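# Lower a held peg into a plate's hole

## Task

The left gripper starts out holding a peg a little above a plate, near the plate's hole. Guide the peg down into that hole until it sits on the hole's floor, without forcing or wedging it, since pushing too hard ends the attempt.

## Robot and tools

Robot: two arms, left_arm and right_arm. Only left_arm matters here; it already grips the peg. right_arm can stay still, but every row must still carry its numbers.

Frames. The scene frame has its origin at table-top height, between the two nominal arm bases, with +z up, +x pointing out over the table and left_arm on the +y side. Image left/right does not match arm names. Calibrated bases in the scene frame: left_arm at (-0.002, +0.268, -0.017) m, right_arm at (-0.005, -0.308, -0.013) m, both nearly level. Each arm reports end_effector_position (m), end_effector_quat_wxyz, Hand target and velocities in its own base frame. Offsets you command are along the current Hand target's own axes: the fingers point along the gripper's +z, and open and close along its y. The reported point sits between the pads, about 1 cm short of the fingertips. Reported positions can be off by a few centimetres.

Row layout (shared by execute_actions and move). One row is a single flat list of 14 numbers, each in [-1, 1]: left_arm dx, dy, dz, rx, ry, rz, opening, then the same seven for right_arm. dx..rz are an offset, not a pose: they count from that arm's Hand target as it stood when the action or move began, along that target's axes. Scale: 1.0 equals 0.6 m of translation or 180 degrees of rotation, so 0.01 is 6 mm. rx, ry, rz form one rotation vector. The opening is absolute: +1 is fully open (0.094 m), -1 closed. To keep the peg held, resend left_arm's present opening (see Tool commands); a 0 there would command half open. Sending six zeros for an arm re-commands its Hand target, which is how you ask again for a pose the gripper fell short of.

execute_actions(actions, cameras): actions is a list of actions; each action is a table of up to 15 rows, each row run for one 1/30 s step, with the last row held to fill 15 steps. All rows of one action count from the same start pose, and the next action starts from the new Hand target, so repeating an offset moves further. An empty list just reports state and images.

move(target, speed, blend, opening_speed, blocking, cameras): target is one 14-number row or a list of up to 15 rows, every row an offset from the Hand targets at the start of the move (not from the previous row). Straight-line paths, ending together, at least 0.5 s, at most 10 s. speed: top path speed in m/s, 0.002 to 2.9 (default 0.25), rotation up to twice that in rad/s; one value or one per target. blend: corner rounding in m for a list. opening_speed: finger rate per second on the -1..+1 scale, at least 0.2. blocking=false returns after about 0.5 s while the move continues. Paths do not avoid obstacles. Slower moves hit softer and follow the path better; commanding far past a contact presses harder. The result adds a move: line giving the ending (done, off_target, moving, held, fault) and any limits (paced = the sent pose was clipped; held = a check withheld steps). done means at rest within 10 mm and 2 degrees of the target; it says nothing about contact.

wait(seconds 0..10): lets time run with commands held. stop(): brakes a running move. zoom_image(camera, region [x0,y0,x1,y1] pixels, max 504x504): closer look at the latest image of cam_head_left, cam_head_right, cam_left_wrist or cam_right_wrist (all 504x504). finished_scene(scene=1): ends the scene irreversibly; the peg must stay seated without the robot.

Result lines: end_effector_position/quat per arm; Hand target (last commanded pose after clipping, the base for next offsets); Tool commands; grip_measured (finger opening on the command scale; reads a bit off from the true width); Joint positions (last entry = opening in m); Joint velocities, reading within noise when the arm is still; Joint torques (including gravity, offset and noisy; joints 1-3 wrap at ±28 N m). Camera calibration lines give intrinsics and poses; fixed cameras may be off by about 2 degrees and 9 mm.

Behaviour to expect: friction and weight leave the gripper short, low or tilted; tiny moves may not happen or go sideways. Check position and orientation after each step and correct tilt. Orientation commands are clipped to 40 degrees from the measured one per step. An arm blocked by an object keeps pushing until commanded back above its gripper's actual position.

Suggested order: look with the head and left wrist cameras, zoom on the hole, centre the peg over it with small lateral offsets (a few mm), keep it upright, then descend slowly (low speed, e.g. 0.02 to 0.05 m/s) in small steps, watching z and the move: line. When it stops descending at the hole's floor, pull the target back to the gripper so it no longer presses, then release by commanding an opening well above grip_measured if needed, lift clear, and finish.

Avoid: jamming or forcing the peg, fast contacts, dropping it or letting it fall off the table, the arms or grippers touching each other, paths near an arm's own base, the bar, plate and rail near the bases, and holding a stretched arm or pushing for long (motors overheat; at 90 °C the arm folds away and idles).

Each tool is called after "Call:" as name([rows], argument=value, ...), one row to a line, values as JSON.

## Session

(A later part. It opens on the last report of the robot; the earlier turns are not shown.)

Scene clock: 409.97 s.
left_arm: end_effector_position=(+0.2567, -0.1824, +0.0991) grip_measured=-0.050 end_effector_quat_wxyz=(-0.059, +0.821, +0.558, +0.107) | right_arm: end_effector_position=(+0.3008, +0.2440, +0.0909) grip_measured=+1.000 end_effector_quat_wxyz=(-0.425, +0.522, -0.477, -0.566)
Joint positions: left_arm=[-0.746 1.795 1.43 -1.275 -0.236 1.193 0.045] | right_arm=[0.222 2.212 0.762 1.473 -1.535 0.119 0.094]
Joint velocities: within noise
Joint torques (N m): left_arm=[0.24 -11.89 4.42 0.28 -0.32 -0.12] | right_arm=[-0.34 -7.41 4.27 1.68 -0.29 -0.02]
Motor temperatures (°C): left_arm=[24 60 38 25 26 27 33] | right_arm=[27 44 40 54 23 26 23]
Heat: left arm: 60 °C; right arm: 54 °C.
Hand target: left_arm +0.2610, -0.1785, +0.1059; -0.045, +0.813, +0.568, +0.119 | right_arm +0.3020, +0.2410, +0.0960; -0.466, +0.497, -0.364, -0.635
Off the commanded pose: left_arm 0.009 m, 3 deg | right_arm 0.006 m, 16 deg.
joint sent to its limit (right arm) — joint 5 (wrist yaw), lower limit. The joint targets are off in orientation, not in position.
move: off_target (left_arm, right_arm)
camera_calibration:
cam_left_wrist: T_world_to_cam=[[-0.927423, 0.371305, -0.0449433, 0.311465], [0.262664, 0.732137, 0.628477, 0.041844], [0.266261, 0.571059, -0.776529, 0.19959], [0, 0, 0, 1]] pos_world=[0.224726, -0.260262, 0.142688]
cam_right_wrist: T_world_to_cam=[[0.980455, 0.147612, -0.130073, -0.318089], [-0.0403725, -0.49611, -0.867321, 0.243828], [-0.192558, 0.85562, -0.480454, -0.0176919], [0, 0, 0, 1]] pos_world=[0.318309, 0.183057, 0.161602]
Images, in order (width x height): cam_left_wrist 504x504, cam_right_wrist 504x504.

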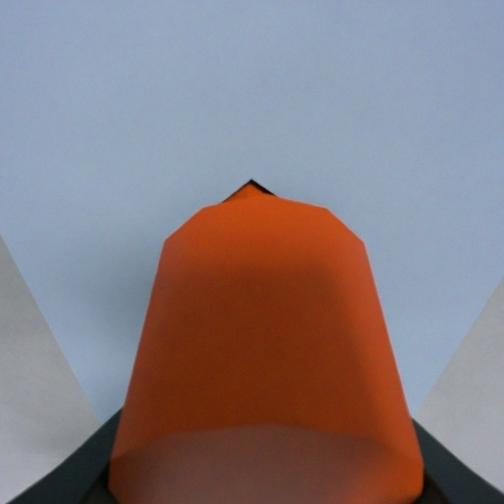

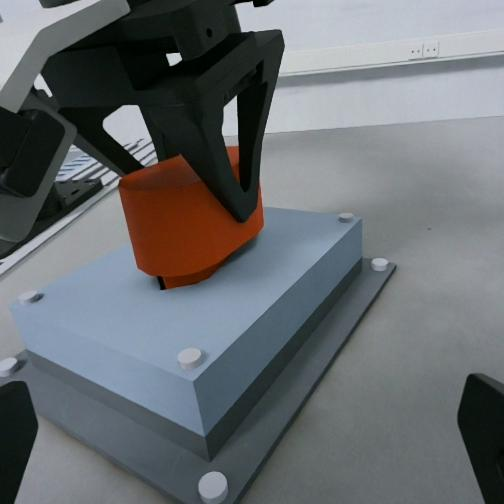

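Call:
move([
  [0.0009,0.0001,-0.0032,0,0,0,-1,0,0,0,0,0,0,1],
  [0.0009,0.0001,-0.0032,0,0,0,0.35,0,0,0,0,0,0,1],
], speed=0.02, opening_speed=0.5)

Call:
zoom_image(camera="cam_right_wrist", region=[100, 120, 300, 320])

Scene clock: 420.93 s.
left_arm: end_effector_position=(+0.2567, -0.1824, +0.0991) grip_measured=+0.348 end_effector_quat_wxyz=(-0.059, +0.821, +0.558, +0.107) | right_arm: end_effector_position=(+0.3008, +0.2440, +0.0909) grip_measured=+1.000 end_effector_quat_wxyz=(-0.425, +0.522, -0.477, -0.566)
Joint positions: left_arm=[-0.746 1.795 1.43 -1.275 -0.236 1.193 0.063] | right_arm=[0.222 2.212 0.762 1.473 -1.535 0.12 0.094]
Joint velocities: within noise
Joint torques (N m): left_arm=[0.24 -12.01 4.98 0.2 -0.32 -0.12] | right_arm=[-0.34 -7.38 4.3 1.7 -0.27 -0.01]
Motor temperatures (°C): left_arm=[24 61 37 25 26 27 33] | right_arm=[27 44 40 55 23 26 23]
Heat: left arm: 61 °C; right arm: 55 °C.
Hand target: left_arm +0.2610, -0.1784, +0.1079; -0.045, +0.813, +0.568, +0.119 | right_arm +0.3020, +0.2410, +0.0960; -0.466, +0.497, -0.364, -0.635
Off the commanded pose: left_arm 0.011 m, 3 deg | right_arm 0.006 m, 16 deg.
joint sent to its limit (right arm) — joint 5 (wrist yaw), lower limit. The joint targets are off in orientation, not in position.
move: off_target (left_arm, right_arm); target 2's new opening was sent with left_arm's hand 0.011 m and 3 deg from that target
camera_calibration:
cam_left_wrist: T_world_to_cam=[[-0.927579, 0.370901, -0.045061, 0.311504], [0.262296, 0.732317, 0.628421, 0.041956], [0.266081, 0.57109, -0.776567, 0.199618], [0, 0, 0, 1]] pos_world=[0.224825, -0.260262, 0.142688]
cam_right_wrist: T_world_to_cam=[[0.980357, 0.147581, -0.13084, -0.317929], [-0.0410481, -0.496191, -0.867242, 0.244046], [-0.19291, 0.855578, -0.480387, -0.0175825], [0, 0, 0, 1]] pos_world=[0.318309, 0.183057, 0.161603]

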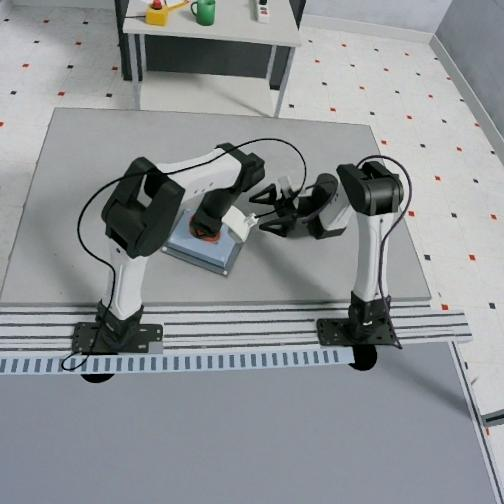

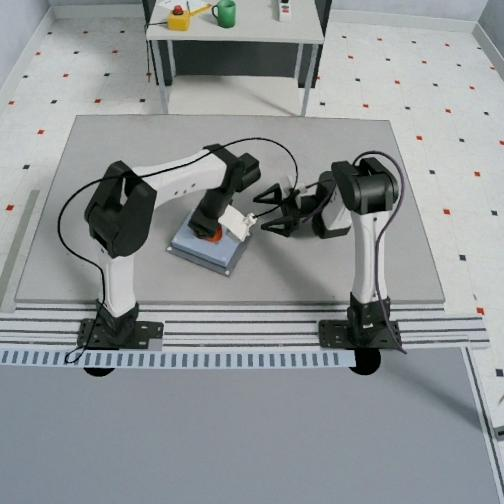

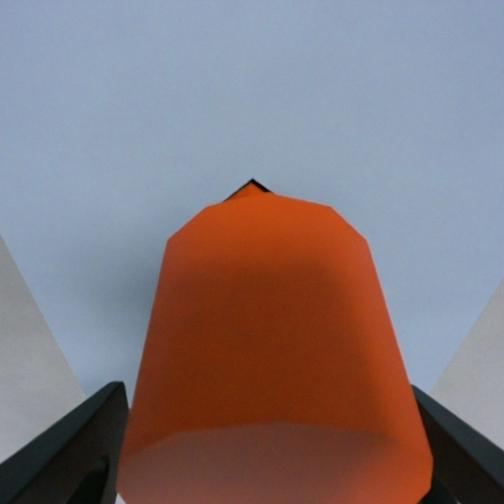

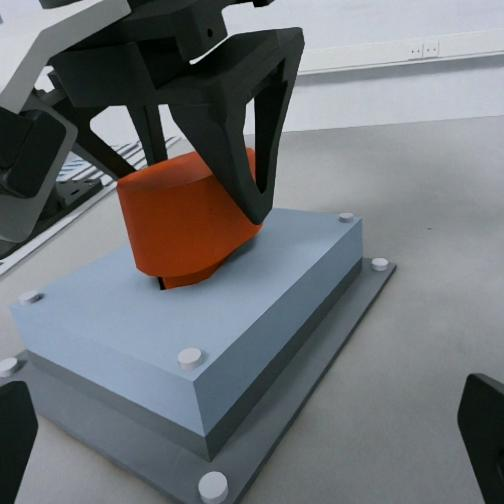

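Scaled by 2.520 from the camera's 504x504 image, which has a finer 720x720 frame.

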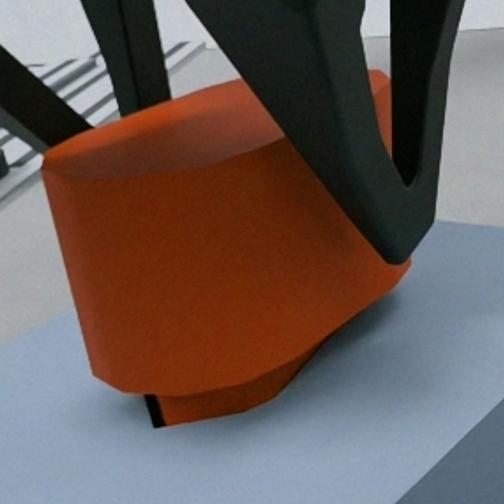

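Call:
move([
  [0,0,0,0,0,0,1,0,0,0,0,0,0,1],
  [0,0,-0.14,0,0,0,1,0,0,0,0,0,0,1],
], speed=[0.05,0.12], opening_speed=0.8)

Call:
zoom_image(camera="cam_right_wrist", region=[100, 120, 300, 320])

Scene clock: 428.30 s.
left_arm: end_effector_position=(+0.2497, -0.1980, +0.1789) grip_measured=+0.998 end_effector_quat_wxyz=(-0.040, +0.817, +0.564, +0.113) | right_arm: end_effector_position=(+0.3008, +0.2440, +0.0909) grip_measured=+1.000 end_effector_quat_wxyz=(-0.425, +0.522, -0.477, -0.566)
Joint positions: left_arm=[-0.797 1.795 1.749 -1.567 -0.236 1.133 0.094] | right_arm=[0.222 2.212 0.762 1.473 -1.535 0.119 0.094]
Joint velocities: within noise
Joint torques (N m): left_arm=[-0.83 -10.5 6.91 -0.02 -0.31 -0.13] | right_arm=[-0.35 -7.41 4.25 1.7 -0.27 -0.02]
Motor temperatures (°C): left_arm=[24 61 37 25 26 27 32] | right_arm=[27 44 40 55 23 26 23]
Heat: left arm: 61 °C; right arm: 55 °C.
Hand target: left_arm +0.2490, -0.1958, +0.1892; -0.045, +0.813, +0.568, +0.119 | right_arm +0.3020, +0.2410, +0.0960; -0.466, +0.497, -0.364, -0.635
Off the commanded pose: left_arm 0.011 m, 1 deg | right_arm 0.006 m, 16 deg.
joint sent to its limit (left arm) — joint 4 (wrist pitch), lower limit. The joint targets still meet the commanded pose.
joint sent to its limit (right arm) — joint 5 (wrist yaw), lower limit. The joint targets are off in orientation, not in position.
move: off_target (left_arm, right_arm)
camera_calibration:
cam_left_wrist: T_world_to_cam=[[-0.928051, 0.362711, -0.0846268, 0.319886], [0.237031, 0.750434, 0.616981, 0.0170016], [0.287292, 0.552531, -0.782415, 0.264358], [0, 0, 0, 1]] pos_world=[0.216892, -0.274851, 0.223419]
cam_right_wrist: T_world_to_cam=[[0.980411, 0.147548, -0.130478, -0.317998], [-0.0407567, -0.496136, -0.867288, 0.24395], [-0.192701, 0.855616, -0.480403, -0.0176534], [0, 0, 0, 1]] pos_world=[0.318309, 0.183057, 0.161602]

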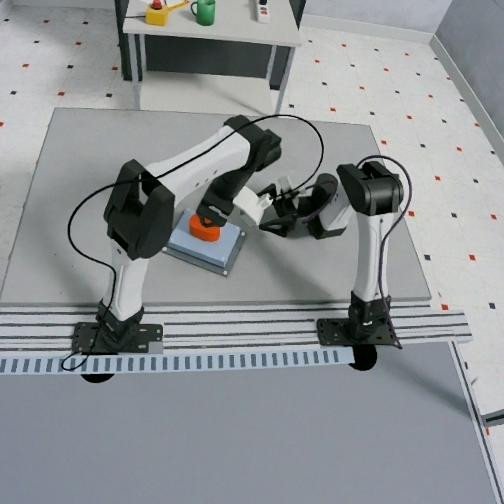

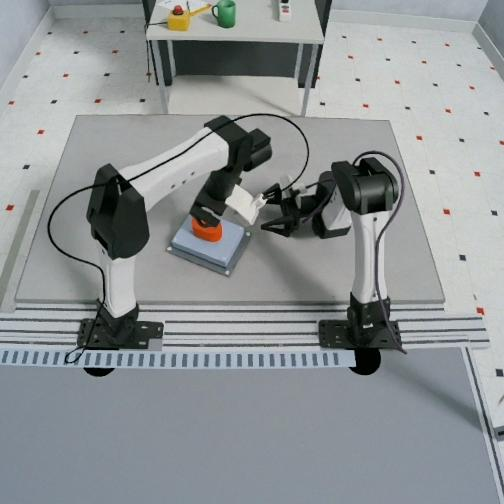

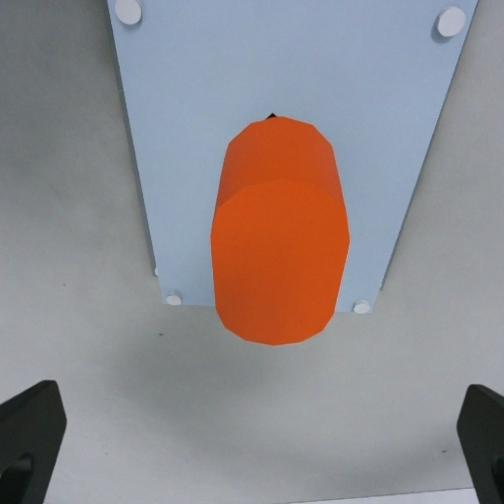

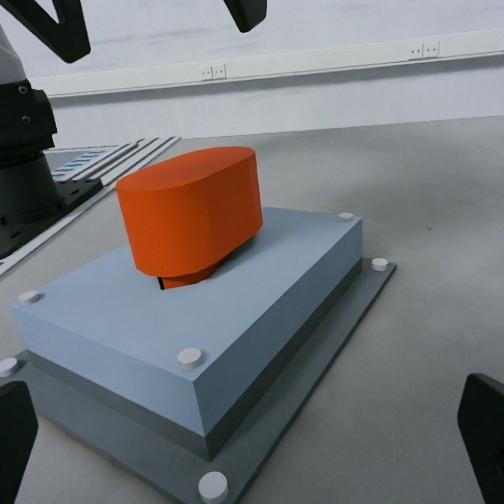

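Scaled by 2.520 from the camera's 504x504 image, which has a finer 720x720 frame.

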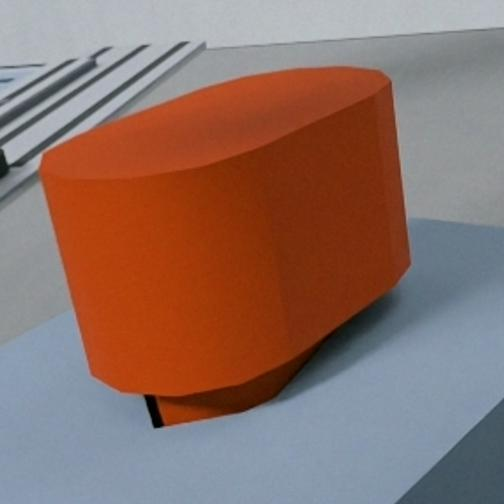

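Call:
zoom_image(camera="cam_right_wrist", region=[100, 130, 280, 310])

Call:
zoom_image(camera="cam_left_wrist", region=[130, 60, 430, 360])

Scaled by 2.800 from the camera's 504x504 image, which has a finer 720x720 frame.

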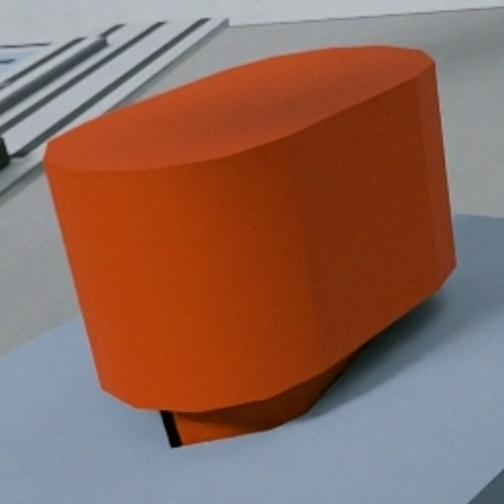

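Scaled by 1.680 from the camera's 504x504 image, which has a finer 720x720 frame.

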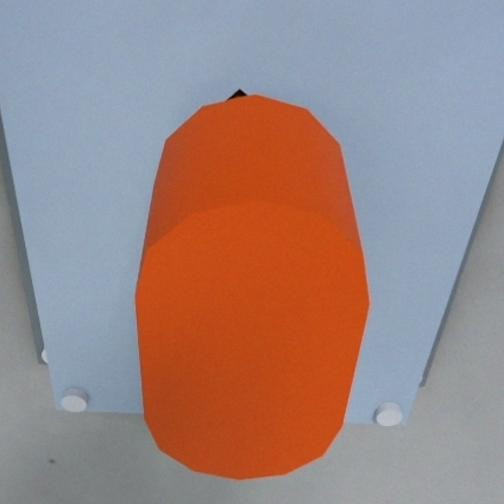

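Call:
finished_scene()

The scene is finished: the task was done.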